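# Pack maroon-grey box and blue cable into carton

## Task

Place both the maroon-and-grey box and the whole blue cable, including its plugs, inside the cardboard box. When finished, neither arm may be in contact with these items.

## Robot and tools

Robot: two six-joint arms, left_arm and right_arm, each ending in a two-finger parallel gripper with a wrist camera. Cameras: cam_head_left, cam_head_right (on a fixed stand behind the arms), cam_left_wrist and cam_right_wrist, all 896x504 pixels.

Frames. The scene frame has its origin at table-top height, halfway between the nominal arm bases; +x points out over the table, +z up, and left_arm sits on the +y side (image left/right does not follow arm names). Calibrated bases: left_arm at (-0.046, +0.265, +0.031) m, quat_wxyz (+1.000, 0, 0, +0.008); right_arm at (-0.009, -0.265, +0.021) m, quat_wxyz (+1.000, 0, 0, -0.010). Each gripper's end_effector_position (metres) and end_effector_quat_wxyz are reported in that arm's own base frame; fixed cameras and the table use the scene frame. Printed hand poses may be off by a few centimetres, more when reaching far. The reported point sits between the finger pads, roughly 1 cm short of the tips; fingers point along the gripper's +z and spread along its y.

The row. Every motion command is built from rows of exactly 14 numbers, always covering both arms: seven for left_arm, then seven for right_arm. Within each seven the order is fixed and unusual: shoulder (joint2), elbow (joint3), wrist roll (joint6), wrist pitch (joint4), waist (joint1), wrist yaw (joint5), then gripper opening. Joint numbers are absolute target angles in radians (joint space, not an offset). Stated ranges: shoulder 0.000 to 3.142, elbow 0.000 to 3.142, wrist roll -2.094 to 2.094, wrist pitch -1.571 to 1.571, waist -2.618 to 3.054, wrist yaw -1.571 to 1.571. True ends may differ by up to 0.059 rad; a target beyond an end by more than 0.059 and further out than the joint's current angle gets the call refused, and one past the real end is clipped, sometimes reported as "joint sent to its limit". Opening runs from -1 (shut) to +1 (fully open, pads 0.094 m apart); it is an absolute command. To keep an arm or gripper unchanged, resend its current "Joint targets" values and its present opening; a 0 is a real command.

Tools.
execute_actions(actions, cameras): actions is a list of actions; each action is up to 15 rows, one per 1/30 s control step, and a short table repeats its final row to fill 15 steps. An empty list just reports state. Per step, joint targets are kept within 0.339 rad of the measured angle for waist, shoulder and elbow (2.2 for the wrist joints), and targets moving a gripper over 200 mm are scaled back. Results include step-by-step joint readings.
move(target, speed, blend, opening_speed, grip_force, blocking, cameras): target is one 14-number row or a list of up to 15 rows, all absolute. speed in rad/s (0.01 to 12.57, default 0.5) caps the joint with the longest travel; one value or one per target. blend (rad, default 0 = stop at each target) rounds corners in a list. opening_speed (0.2 or more, per second on the -1..1 scale) ramps grippers gradually. grip_force is newtons per pad, 10 to 50 (50 = full), one value or one per arm; it persists, and lower values close slowly. blocking=false returns early while motion continues; a new move replaces it. Paths are joint-interpolated, so hands travel in curves, and nothing avoids obstacles or the other arm. The result adds a "move:" line: done, off_target (resting over 0.035 rad from target), moving, held, fault, possibly limits=held.
wait(seconds 0 to 10, cameras): lets time pass holding commands; a running move continues.
stop(cameras): brakes a running move.
zoom_image(camera, region [x0, y0, x1, y1] pixels, at most 504 each side): magnifies the latest image of one camera.
read_manual(section "licences"): licence text only.
finished_scene(scene): ends the current scene permanently; pass its number.

Result lines. Joint positions and Joint velocities give one block per arm in the row order above (rad, rad/s) plus finger gap (m, m/s). "Joint targets" shows what joints are currently driven to; "Tool commands" shows gripper commands. grip_measured is the finger opening on the command scale; it reads slightly wide when empty and somewhat narrower than a hard part under full squeeze. grip_effort_nm is a motor effort average (negative closing) that does not cleanly indicate a grasp. Joint torques follow the joint order, include arm weight and offsets, and wrap at ±28 N m on numbers 1, 2 and 5. "joint command not followed" means the clearance check altered targets. Velocities may be summarized as "within noise". Watch for MOTOR HOT (75 °C); at 90 °C the arm folds and idles for the rest of the scene.

Cautions. Do not drop items, release them while they are moving, slam, or push hard against the table, carton or fixtures; nothing may leave the table. Keep the arms from pressing or colliding with each other, and never close one gripper on the other's fingers. Avoid loading the wrist-camera cables, which count as part of the hand. Faster motion and targets set deep past a contact press harder. Close gently on things that could squash. Holding loads or straining outstretched arms heats motors. Objects may be nudged by outside disturbances. Finish with both arms clear of the packed items and everything resting inside the carton.

Each tool is called after "Emit:" as name(argument=value, ...), one argument or row to a line, values as JSON.

## Session

Emit:
execute_actions(
  actions=[],
)

Scene clock: 0.00 s.
left_arm: end_effector_position=(+0.3771, +0.0364, +0.1203) grip_measured=+1.000 grip_effort_nm=n/a end_effector_quat_wxyz=(+0.641, -0.090, +0.761, +0.042) | right_arm: end_effector_position=(+0.3746, -0.0509, +0.1328) grip_measured=+1.000 grip_effort_nm=n/a end_effector_quat_wxyz=(+0.665, +0.118, +0.733, -0.083)
Joint names: [shoulder, elbow, wrist roll, wrist pitch, waist, wrist yaw]
Joint positions: left_arm=[1.518 0.236 -0.082 1.103 0.015 -0.166 0.094] | right_arm=[1.558 0.224 0.065 1.229 -0.007 0.277 0.094]
Joint velocities: within noise
Joint torques (N m): no reading
Motor temperatures (°C): left_arm=[28 33 25 26 29 26 29] | right_arm=[28 31 26 30 29 26 25]
Heat: left arm: 33 °C; right arm: 31 °C.
Joint targets: left_arm=[1.510 0.244 -0.082 1.109 0.015 -0.167] | right_arm=[1.554 0.228 0.064 1.223 -0.007 0.277]
Tool commands: left_gripper/opening=+1.0 right_gripper/opening=+1.0

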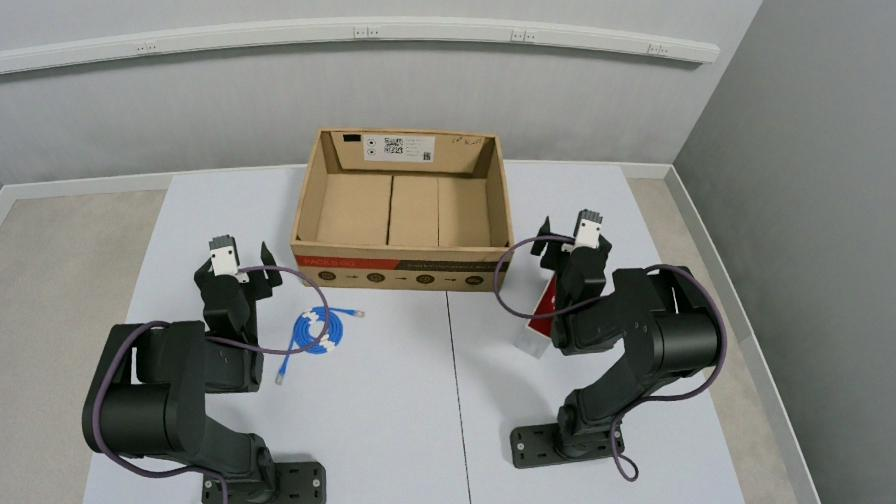

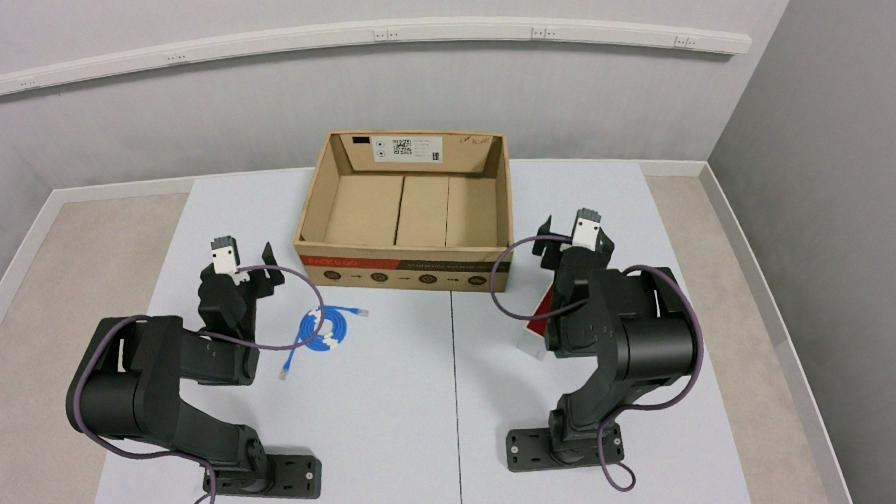

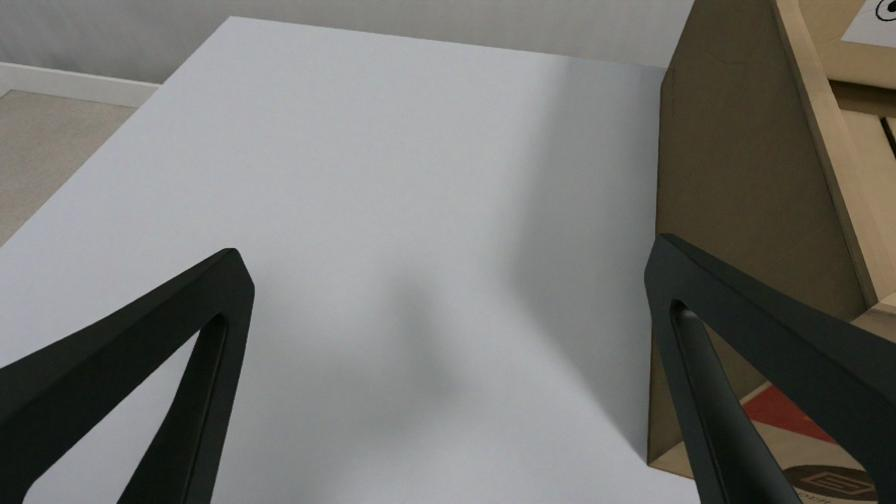

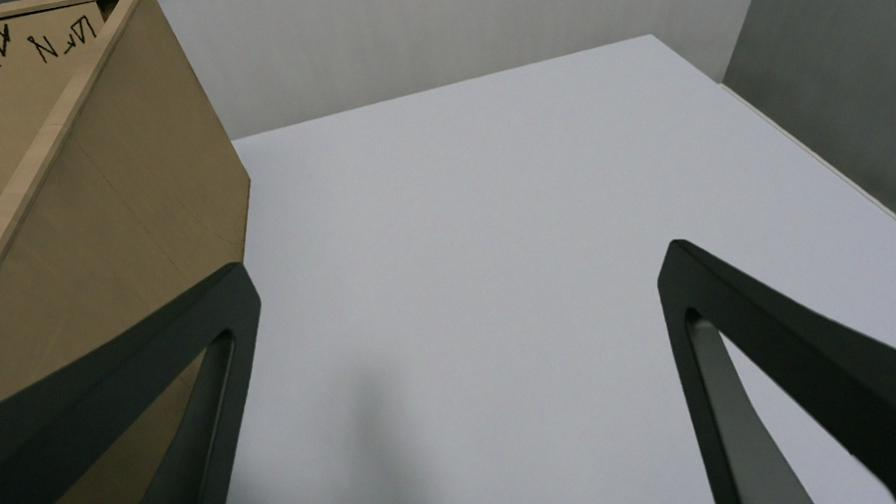

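Emit:
move(
  target=[
    [1.6,1.3,0,0,0,0,1,1.6,1.3,0,0,0.1,0,1],
    [1.741,1.587,0,-1.417,-0.05,0,1,1.65,1.564,0,-1.485,0.26,0,1],
  ],
  speed=1.0,
  blend=[0.2,0],
)

Scene clock: 32.70 s.
left_arm: end_effector_position=(+0.3113, -0.0106, +0.1439) grip_measured=+1.000 grip_effort_nm=-0.01 end_effector_quat_wxyz=(-0.004, +0.018, +1.000, +0.006) | right_arm: end_effector_position=(+0.2776, +0.0713, +0.1687) grip_measured=+1.000 grip_effort_nm=0.01 end_effector_quat_wxyz=(+0.004, -0.124, +0.992, -0.005)
Joint names: [shoulder, elbow, wrist roll, wrist pitch, waist, wrist yaw]
Joint positions: left_arm=[1.73 1.551 -0.009 -1.399 -0.044 -0.012 0.094] | right_arm=[1.631 1.538 0.007 -1.472 0.255 0.012 0.094]
Joint torques (N m): left_arm=[-7.57 9.85 0.08 0.06 -0.44 0.14] | right_arm=[-5.49 9.51 -0.08 0.34 0.51 -0.14]
Motor temperatures (°C): left_arm=[28 35 25 35 29 26 29] | right_arm=[28 32 26 34 29 26 25]
Heat: left arm: 35 °C; right arm: 34 °C.
Joint targets: left_arm=[1.741 1.587 0.000 -1.417 -0.050 0.000] | right_arm=[1.650 1.564 0.000 -1.485 0.260 0.000]
move: off_target (left_arm); left_arm: the elbow is farthest, 0.036 rad from its target

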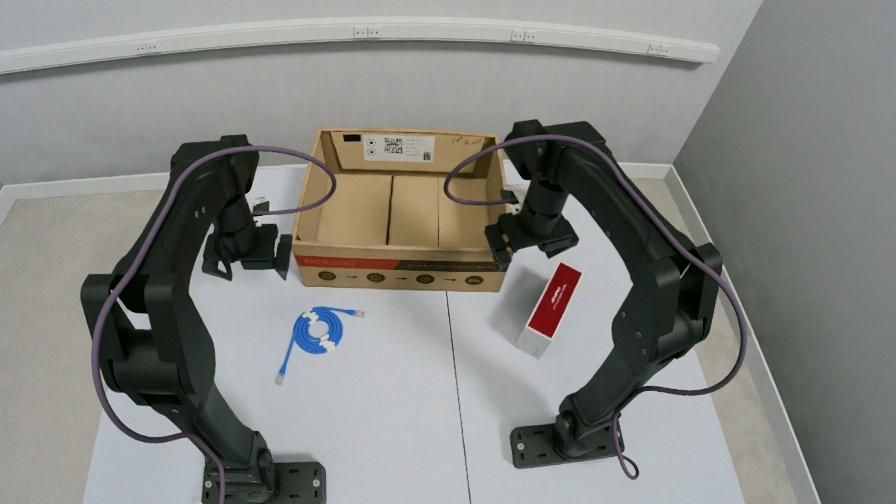

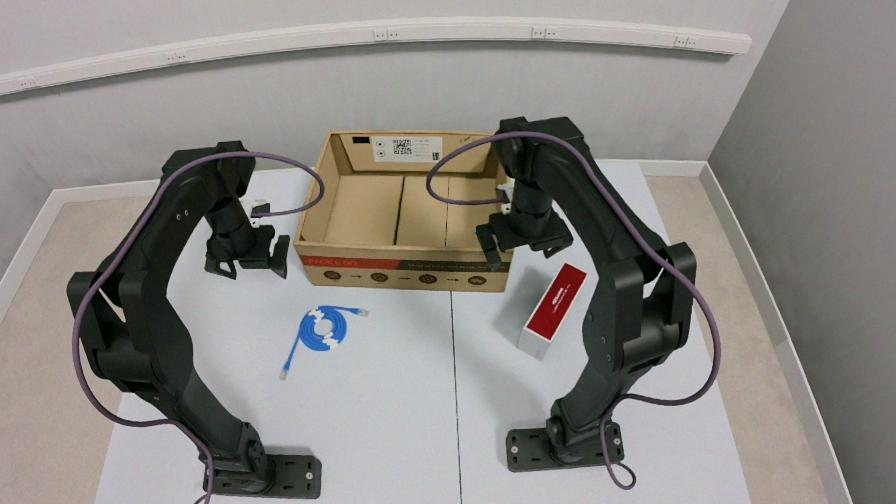

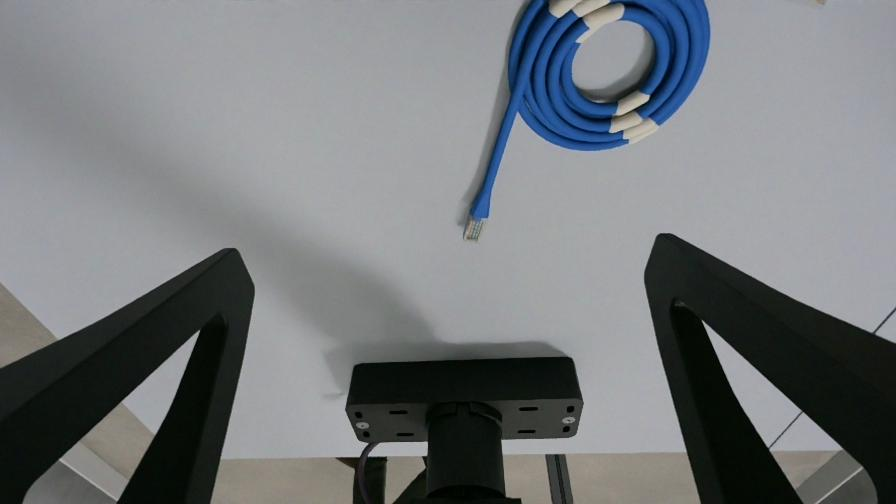

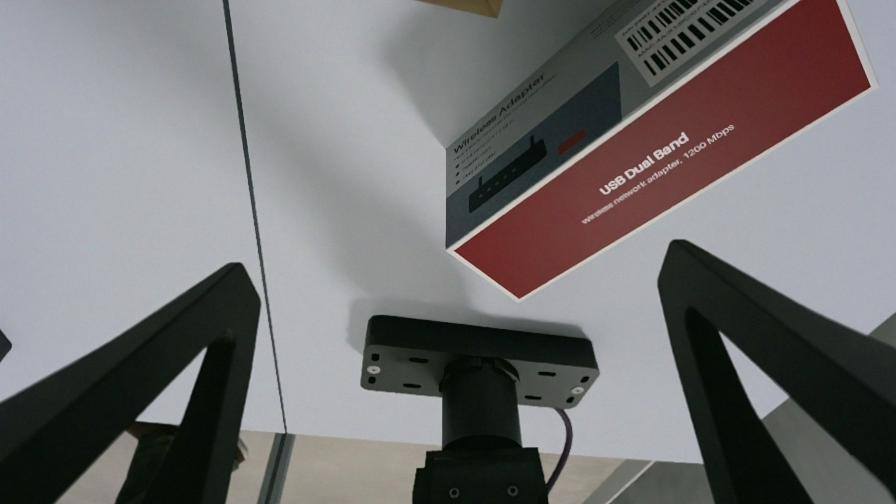

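Emit:
move(
  target=[1.6586,1.11,0.87,-1.003,-0.414,0,1,1.532,1.38,0.47,-1.403,-0.05,0,1],
  speed=1.0,
)

Scene clock: 64.00 s.
left_arm: end_effector_position=(+0.2621, -0.1116, +0.0490) grip_measured=+1.000 grip_effort_nm=-0.02 end_effector_quat_wxyz=(-0.011, +0.594, +0.805, +0.003) | right_arm: end_effector_position=(+0.2648, -0.0128, +0.1499) grip_measured=+1.000 grip_effort_nm=0.00 end_effector_quat_wxyz=(-0.006, +0.252, +0.968, -0.005)
Joint names: [shoulder, elbow, wrist roll, wrist pitch, waist, wrist yaw]
Joint positions: left_arm=[1.689 1.121 0.858 -1.022 -0.413 -0.011 0.094] | right_arm=[1.56 1.391 0.463 -1.416 -0.047 0.008 0.094]
Joint torques (N m): left_arm=[-10.71 5.49 0.09 0.41 -0.1 0.12] | right_arm=[-8.88 6.13 0.11 0.54 -0.28 -0.1]
Motor temperatures (°C): left_arm=[29 36 25 29 29 26 29] | right_arm=[28 32 26 31 29 26 25]
Heat: left arm: 36 °C; right arm: 32 °C.
Joint targets: left_arm=[1.659 1.110 0.870 -1.003 -0.414 0.000] | right_arm=[1.532 1.380 0.470 -1.403 -0.050 0.000]
move: done

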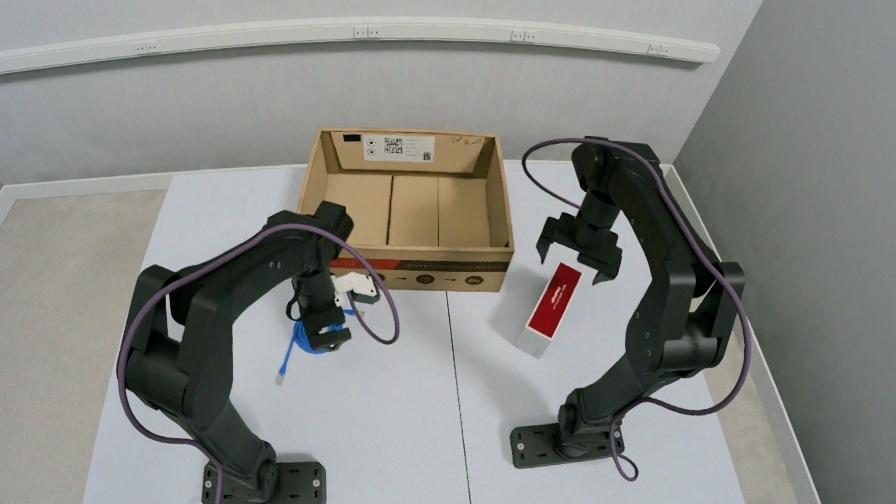

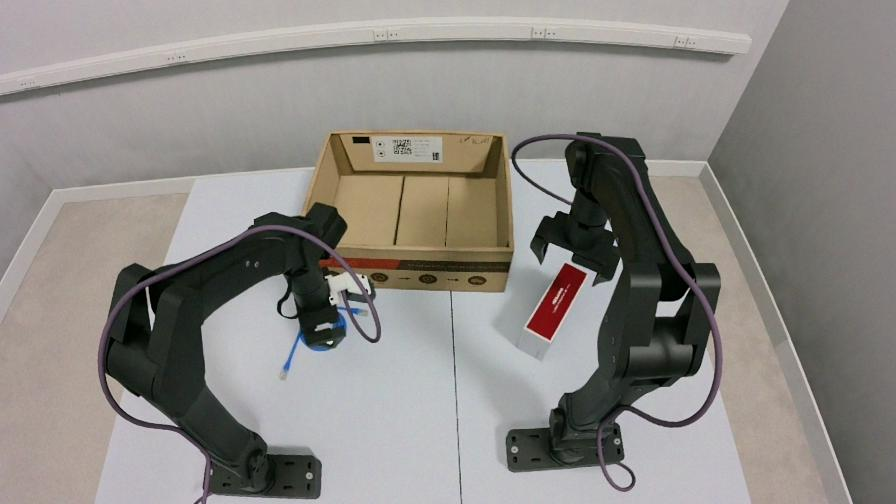

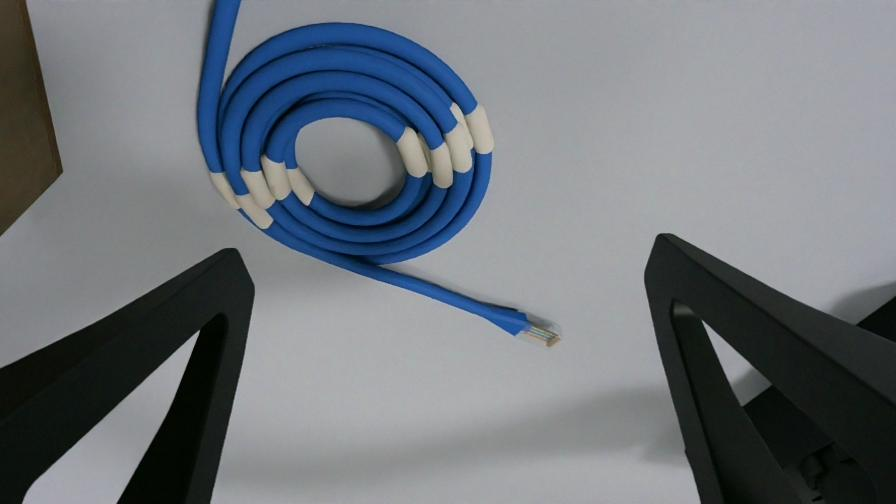

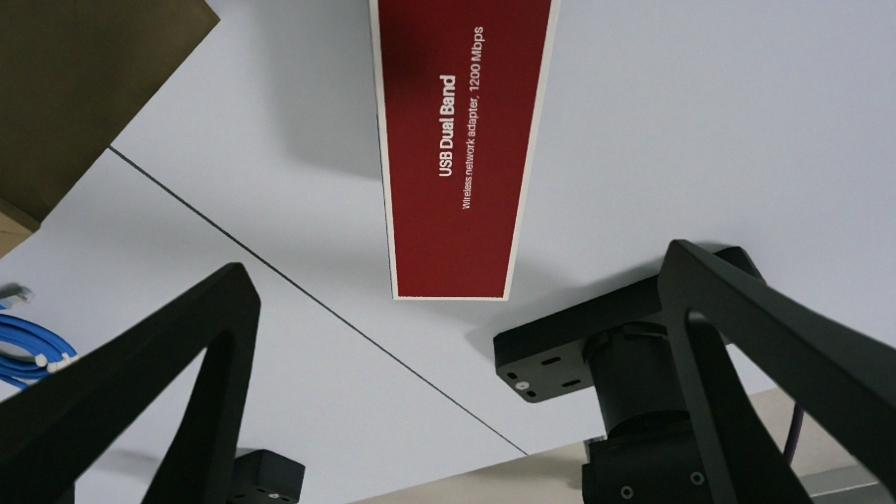

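Emit:
move(
  target=[1.7437,0.9138,0.906,-0.741,-0.378,0,0.0,1.582,1.01,0.47,-0.999,-0.05,0,1],
  speed=0.4,
)

Scene clock: 74.57 s.
left_arm: end_effector_position=(+0.2563, -0.1001, -0.0079) grip_measured=+0.002 grip_effort_nm=-0.13 end_effector_quat_wxyz=(-0.002, +0.597, +0.803, +0.005) | right_arm: end_effector_position=(+0.2608, -0.0127, +0.0544) grip_measured=+1.000 grip_effort_nm=0.00 end_effector_quat_wxyz=(+0.004, +0.253, +0.968, -0.003)
Joint names: [shoulder, elbow, wrist roll, wrist pitch, waist, wrist yaw]
Joint positions: left_arm=[1.735 0.924 0.895 -0.76 -0.384 -0.011 0.047] | right_arm=[1.57 1.017 0.464 -1.012 -0.047 0.008 0.094]
Joint torques (N m): left_arm=[-7.05 4.85 0.09 0.46 0.44 0.12] | right_arm=[-5.41 6.3 0.07 0.59 -0.28 -0.09]
Heat: left arm: 35 °C; right arm: 32 °C.
Joint targets: left_arm=[1.744 0.914 0.906 -0.741 -0.378 0.000] | right_arm=[1.582 1.010 0.470 -0.999 -0.050 0.000]
move: done

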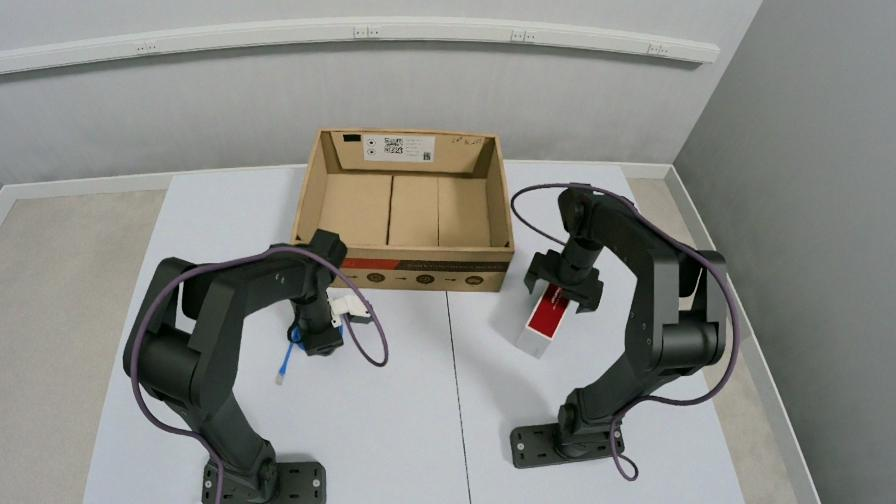

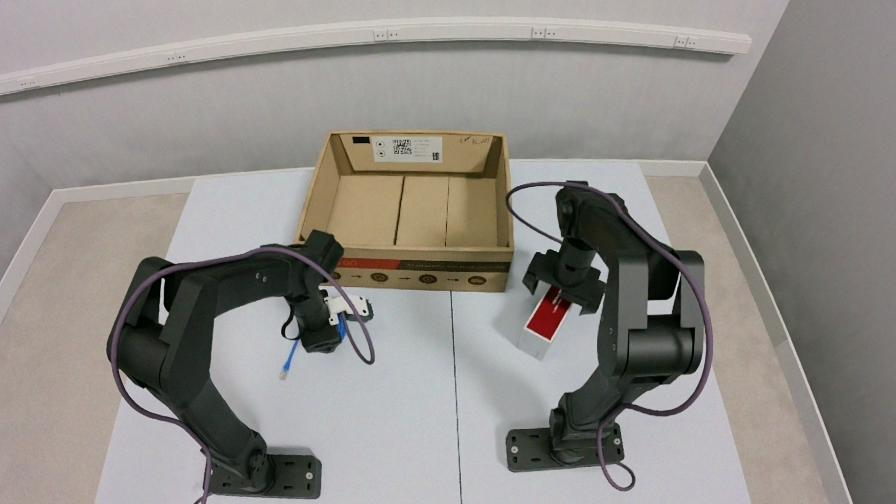

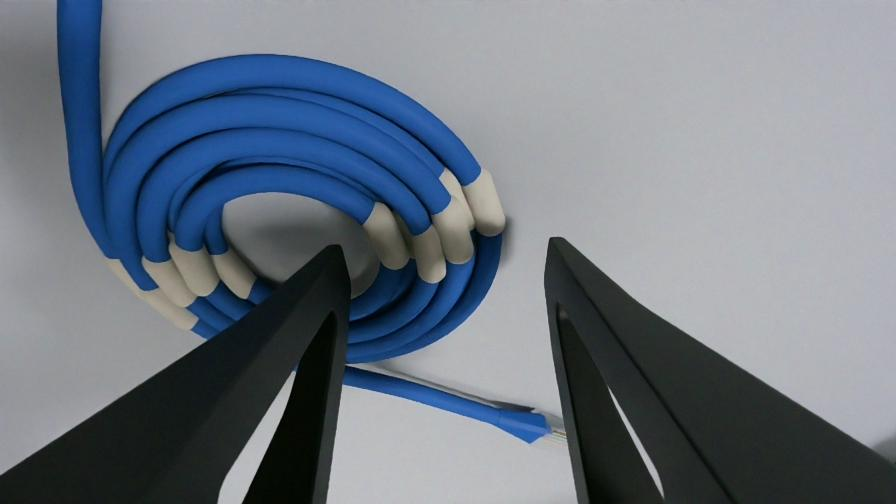

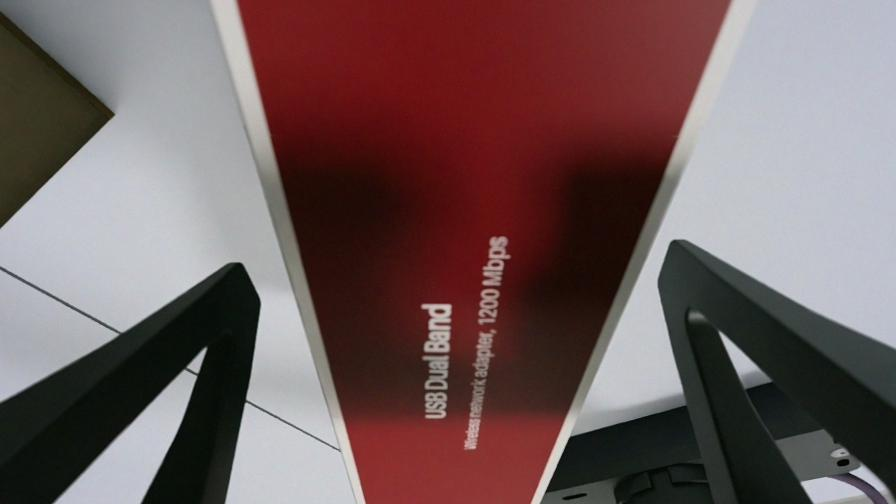

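Emit:
move(
  target=[
    [1.7699,0.8932,0.906,-0.694,-0.378,0,0.0,1.582,1.01,0.47,-0.999,-0.05,0,1],
    [1.7699,0.8932,0.906,-0.694,-0.378,0,-0.6,1.582,1.01,0.47,-0.999,-0.05,0,0.02],
  ],
  speed=0.3,
  opening_speed=0.4,
  grip_force=[15,25],
)

Scene clock: 85.00 s.
left_arm: end_effector_position=(+0.2578, -0.1007, -0.0184) grip_measured=-0.473 grip_effort_nm=-0.39 end_effector_quat_wxyz=(+0.001, +0.597, +0.803, +0.006) | right_arm: end_effector_position=(+0.2614, -0.0127, +0.0544) grip_measured=+0.202 grip_effort_nm=-0.51 end_effector_quat_wxyz=(+0.005, +0.254, +0.967, -0.003)
Joint names: [shoulder, elbow, wrist roll, wrist pitch, waist, wrist yaw]
Joint positions: left_arm=[1.761 0.905 0.895 -0.71 -0.384 -0.011 0.025] | right_arm=[1.57 1.017 0.467 -1.009 -0.047 0.008 0.056]
Joint torques (N m): left_arm=[-7.01 4.71 0.08 0.44 0.42 0.12] | right_arm=[-5.39 6.31 0 0.56 -0.28 -0.1]
Heat: left arm: 34 °C; right arm: 32 °C.
Joint targets: left_arm=[1.770 0.893 0.906 -0.694 -0.378 0.000] | right_arm=[1.582 1.010 0.470 -0.999 -0.050 0.000]
grip_force (N): 15, 25
move: done

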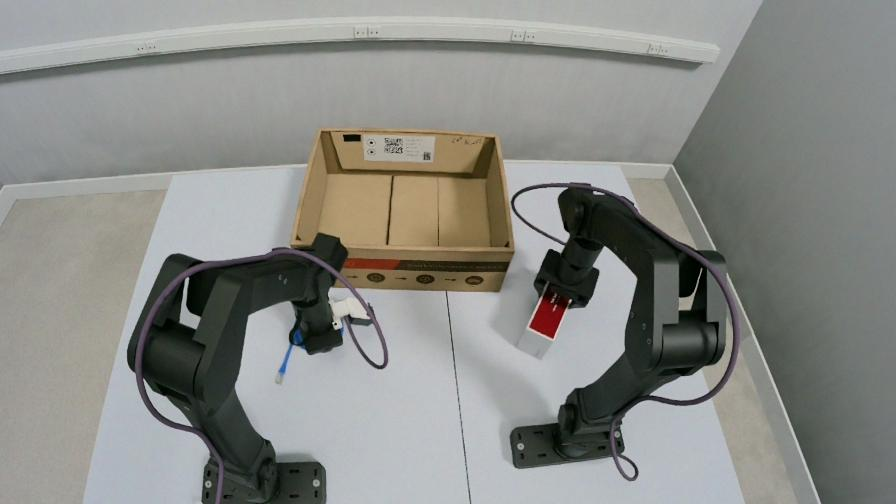

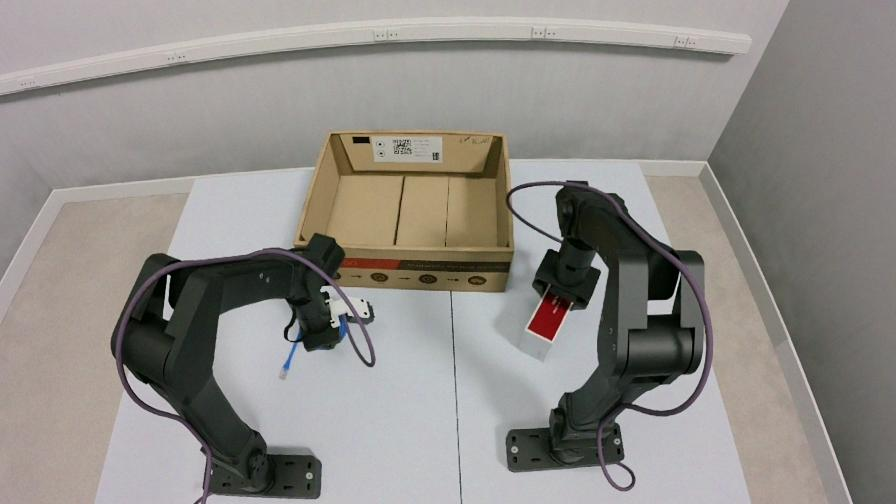

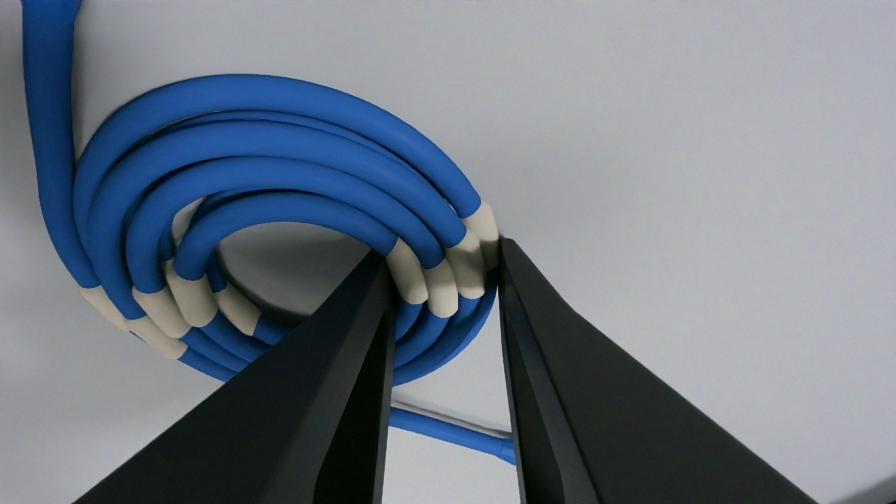

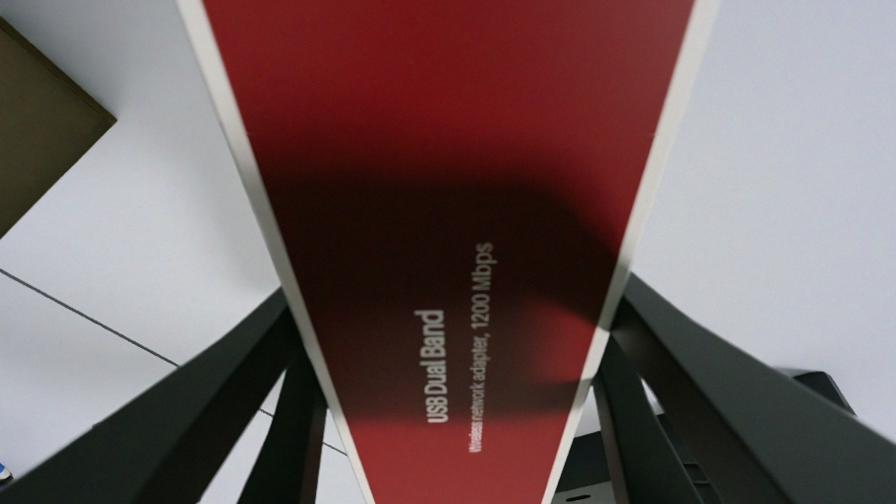

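Emit:
move(
  target=[
    [1.583,1.335,0.906,-1.323,-0.378,0,-0.6,1.532,1.364,0.47,-1.403,-0.05,0,0.02],
    [1.583,1.335,0.906,-1.323,-0.378,0,-0.6,1.216,1.503,0.2,-1.388,0.1,0,0.02],
  ],
  speed=0.4,
  blend=[0.1,0],
)

Scene clock: 109.10 s.
left_arm: end_effector_position=(+0.2534, -0.0990, +0.1145) grip_measured=-0.598 grip_effort_nm=-0.13 end_effector_quat_wxyz=(-0.021, +0.597, +0.802, +0.001) | right_arm: end_effector_position=(+0.2553, +0.0243, +0.2569) grip_measured=+0.186 grip_effort_nm=-0.56 end_effector_quat_wxyz=(+0.207, +0.056, +0.976, +0.029)
Joint names: [shoulder, elbow, wrist roll, wrist pitch, waist, wrist yaw]
Joint positions: left_arm=[1.611 1.301 0.895 -1.3 -0.384 -0.011 0.019] | right_arm=[1.228 1.477 0.208 -1.398 0.095 0.006 0.056]
Joint torques (N m): left_arm=[-9.91 9.55 0.08 -0.04 0.46 0.12] | right_arm=[-4.31 9.57 -0.08 1.34 0.53 -0.07]
Heat: left arm: 35 °C; right arm: 32 °C.
Joint targets: left_arm=[1.583 1.335 0.906 -1.323 -0.378 0.000] | right_arm=[1.216 1.503 0.200 -1.388 0.100 0.000]
grip_force (N): 15, 25
move: done

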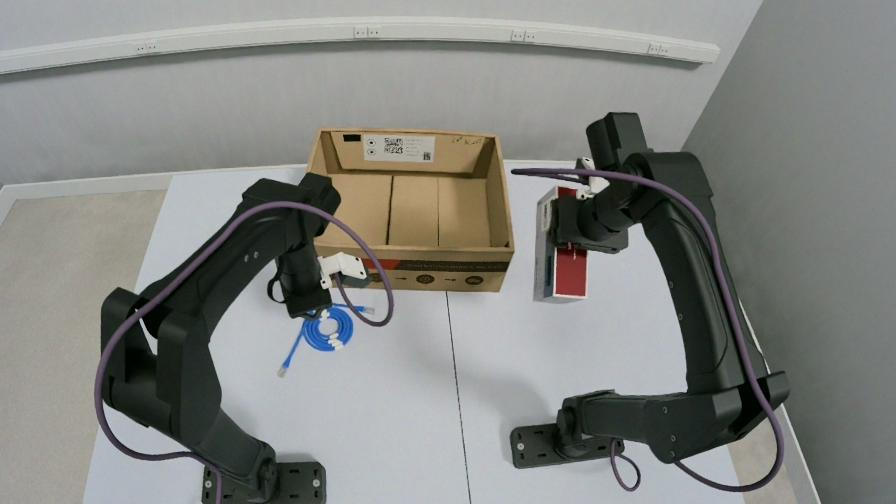

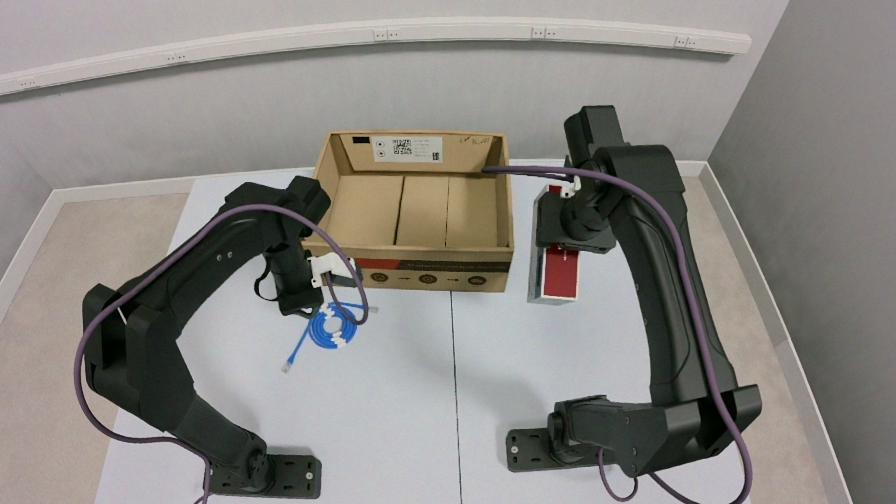

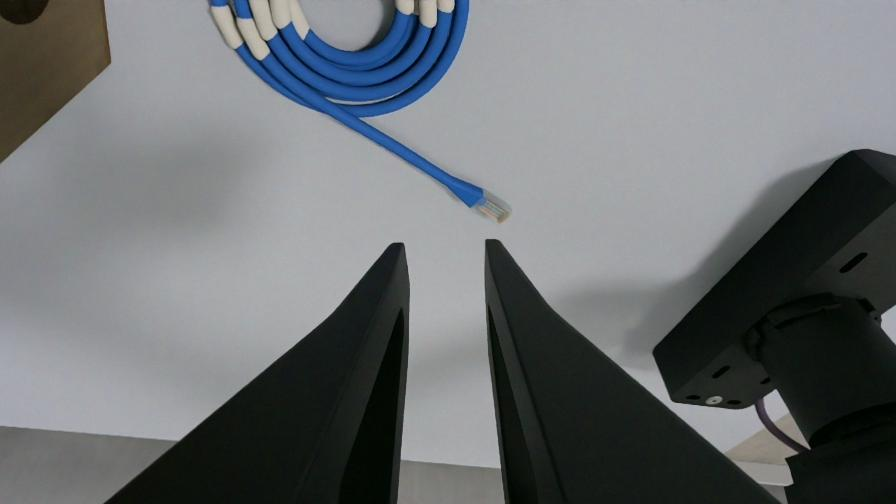

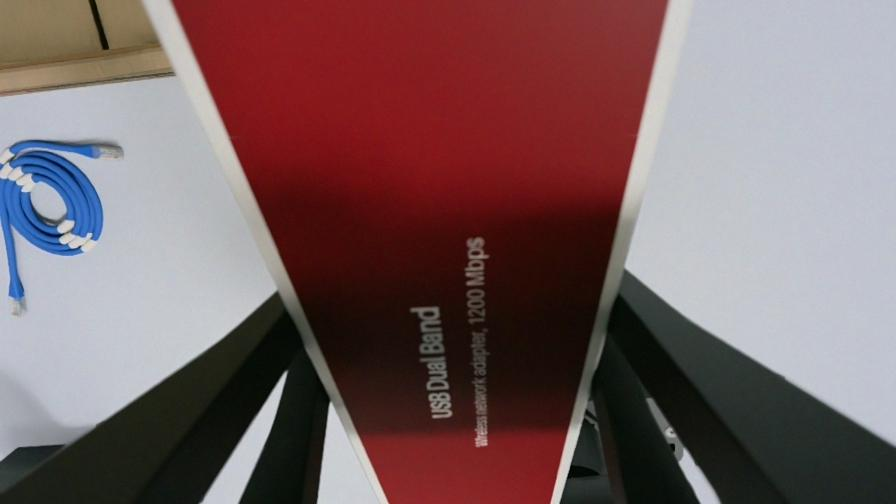

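Emit:
move(
  target=[1.583,1.335,0.906,-1.323,-0.378,0,0,1.907,2.187,0.5,-1.38,0.347,0,0.02],
  speed=0.5,
)

Scene clock: 121.90 s.
left_arm: end_effector_position=(+0.2533, -0.0989, +0.1145) grip_measured=-0.002 grip_effort_nm=0.10 end_effector_quat_wxyz=(-0.021, +0.597, +0.802, +0.000) | right_arm: end_effector_position=(+0.4048, +0.1461, +0.2585) grip_measured=+0.186 grip_effort_nm=-0.56 end_effector_quat_wxyz=(+0.192, +0.072, +0.975, +0.083)
Joint names: [shoulder, elbow, wrist roll, wrist pitch, waist, wrist yaw]
Joint positions: left_arm=[1.611 1.301 0.895 -1.301 -0.384 -0.011 0.047] | right_arm=[1.901 2.152 0.493 -1.4 0.346 0.004 0.056]
Joint torques (N m): left_arm=[-9.94 9.62 0.1 -0.04 0.4 0.13] | right_arm=[-9.06 10.44 0.04 1.45 0.12 -0.06]
Heat: left arm: 36 °C; right arm: 32 °C.
Joint targets: left_arm=[1.583 1.335 0.906 -1.323 -0.378 0.000] | right_arm=[1.907 2.187 0.500 -1.380 0.347 0.000]
grip_force (N): 15, 25
move: done

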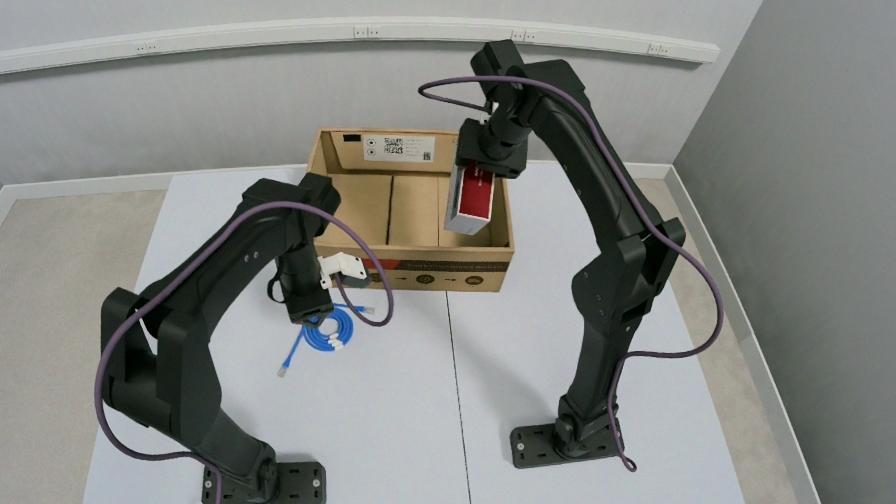

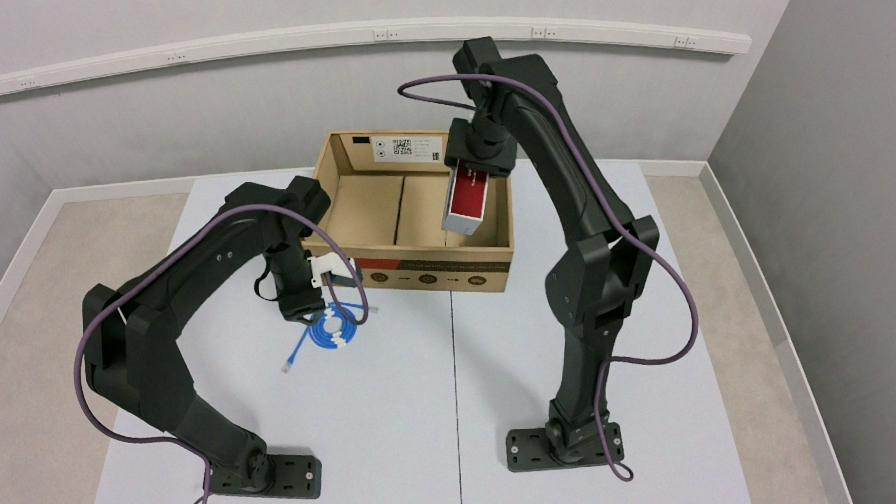

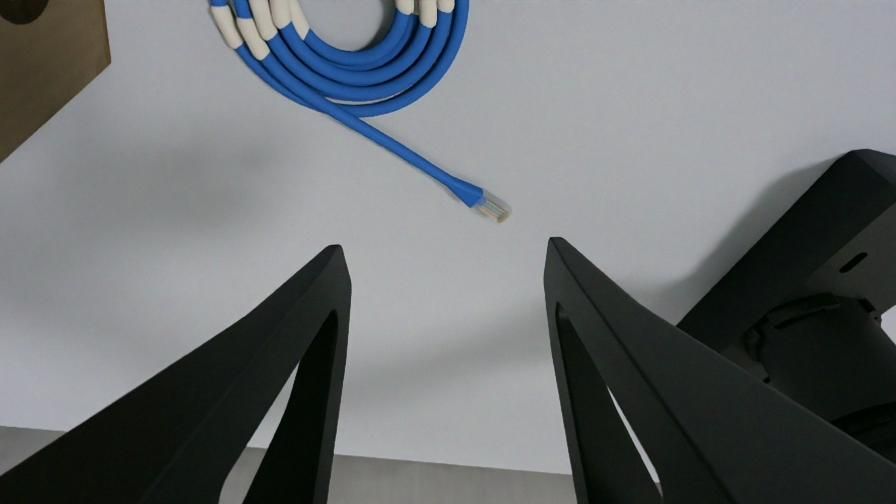

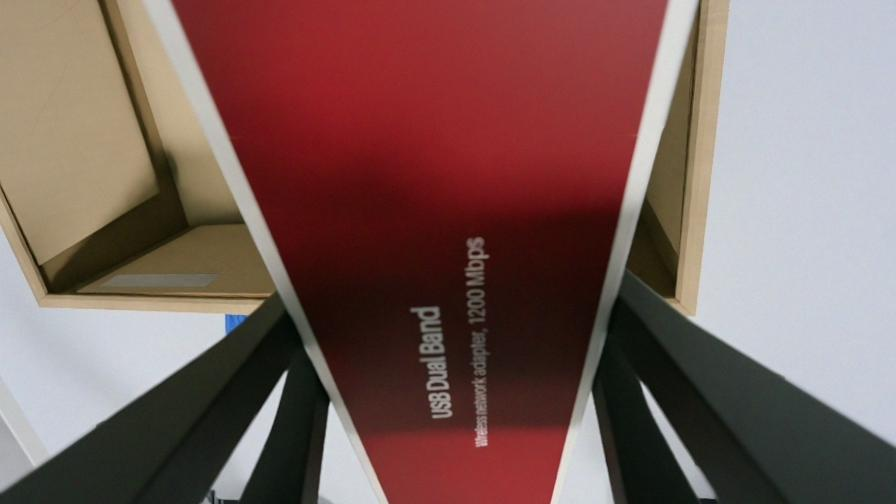

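Emit:
move(
  target=[1.583,1.335,0.906,-1.323,-0.378,0,0,2.406,2.254,0.5,-1.348,0.347,0,0.02],
  speed=0.25,
)

Scene clock: 133.07 s.
left_arm: end_effector_position=(+0.2533, -0.0989, +0.1145) grip_measured=-0.002 grip_effort_nm=0.10 end_effector_quat_wxyz=(-0.021, +0.597, +0.802, +0.000) | right_arm: end_effector_position=(+0.4470, +0.1614, +0.0684) grip_measured=+0.186 grip_effort_nm=-0.56 end_effector_quat_wxyz=(+0.022, +0.074, +0.997, +0.008)
Joint names: [shoulder, elbow, wrist roll, wrist pitch, waist, wrist yaw]
Joint positions: left_arm=[1.611 1.301 0.895 -1.301 -0.384 -0.011 0.047] | right_arm=[2.386 2.221 0.494 -1.359 0.346 0.004 0.056]
Joint torques (N m): left_arm=[-9.89 9.58 0.09 -0.04 0.47 0.14] | right_arm=[-11.81 10.36 0.07 0.64 0.13 -0.06]
Heat: left arm: 36 °C; right arm: 33 °C.
Joint targets: left_arm=[1.583 1.335 0.906 -1.323 -0.378 0.000] | right_arm=[2.406 2.254 0.500 -1.348 0.347 0.000]
grip_force (N): 15, 25
move: done

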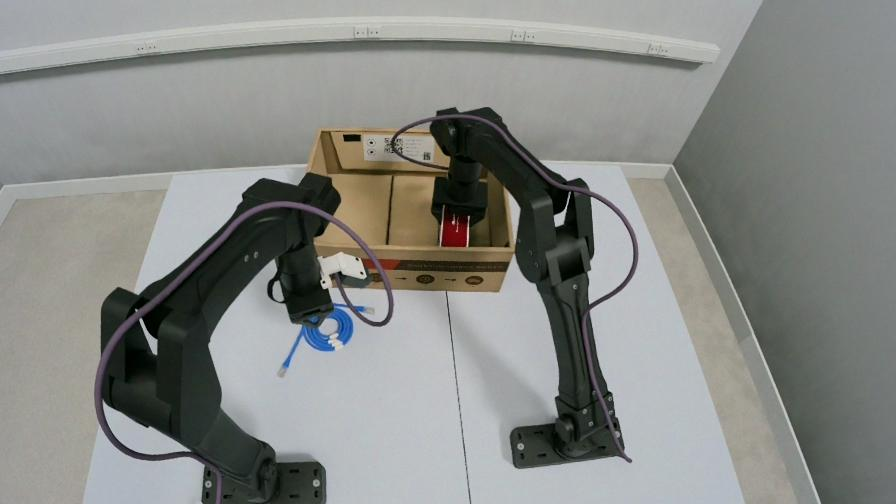

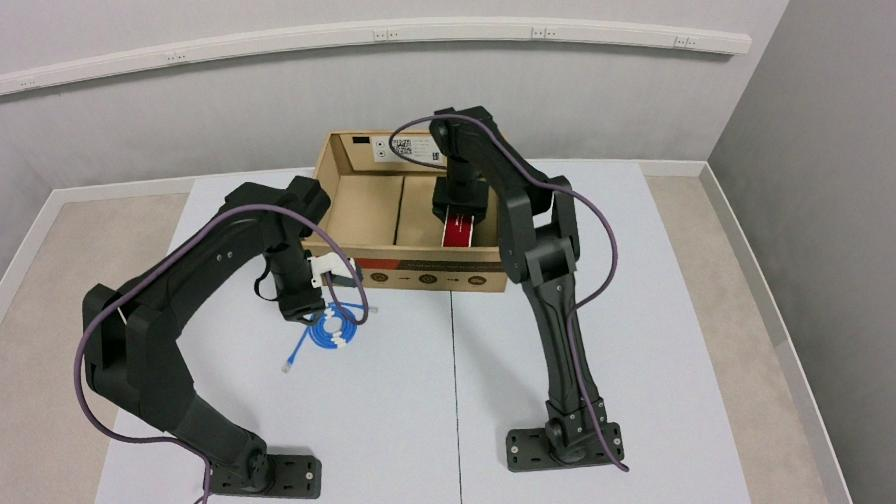

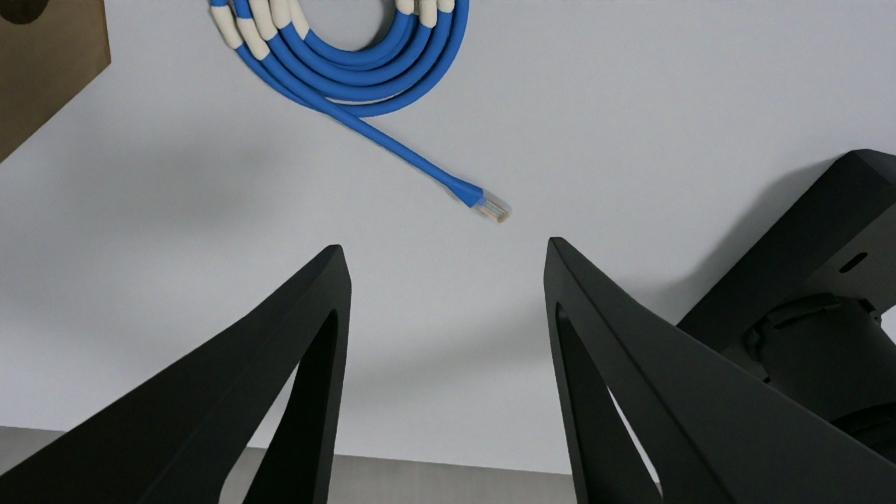

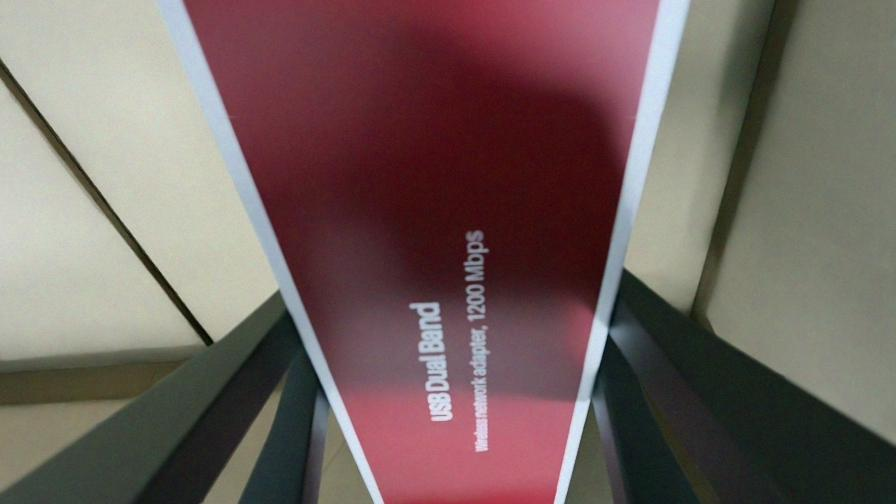

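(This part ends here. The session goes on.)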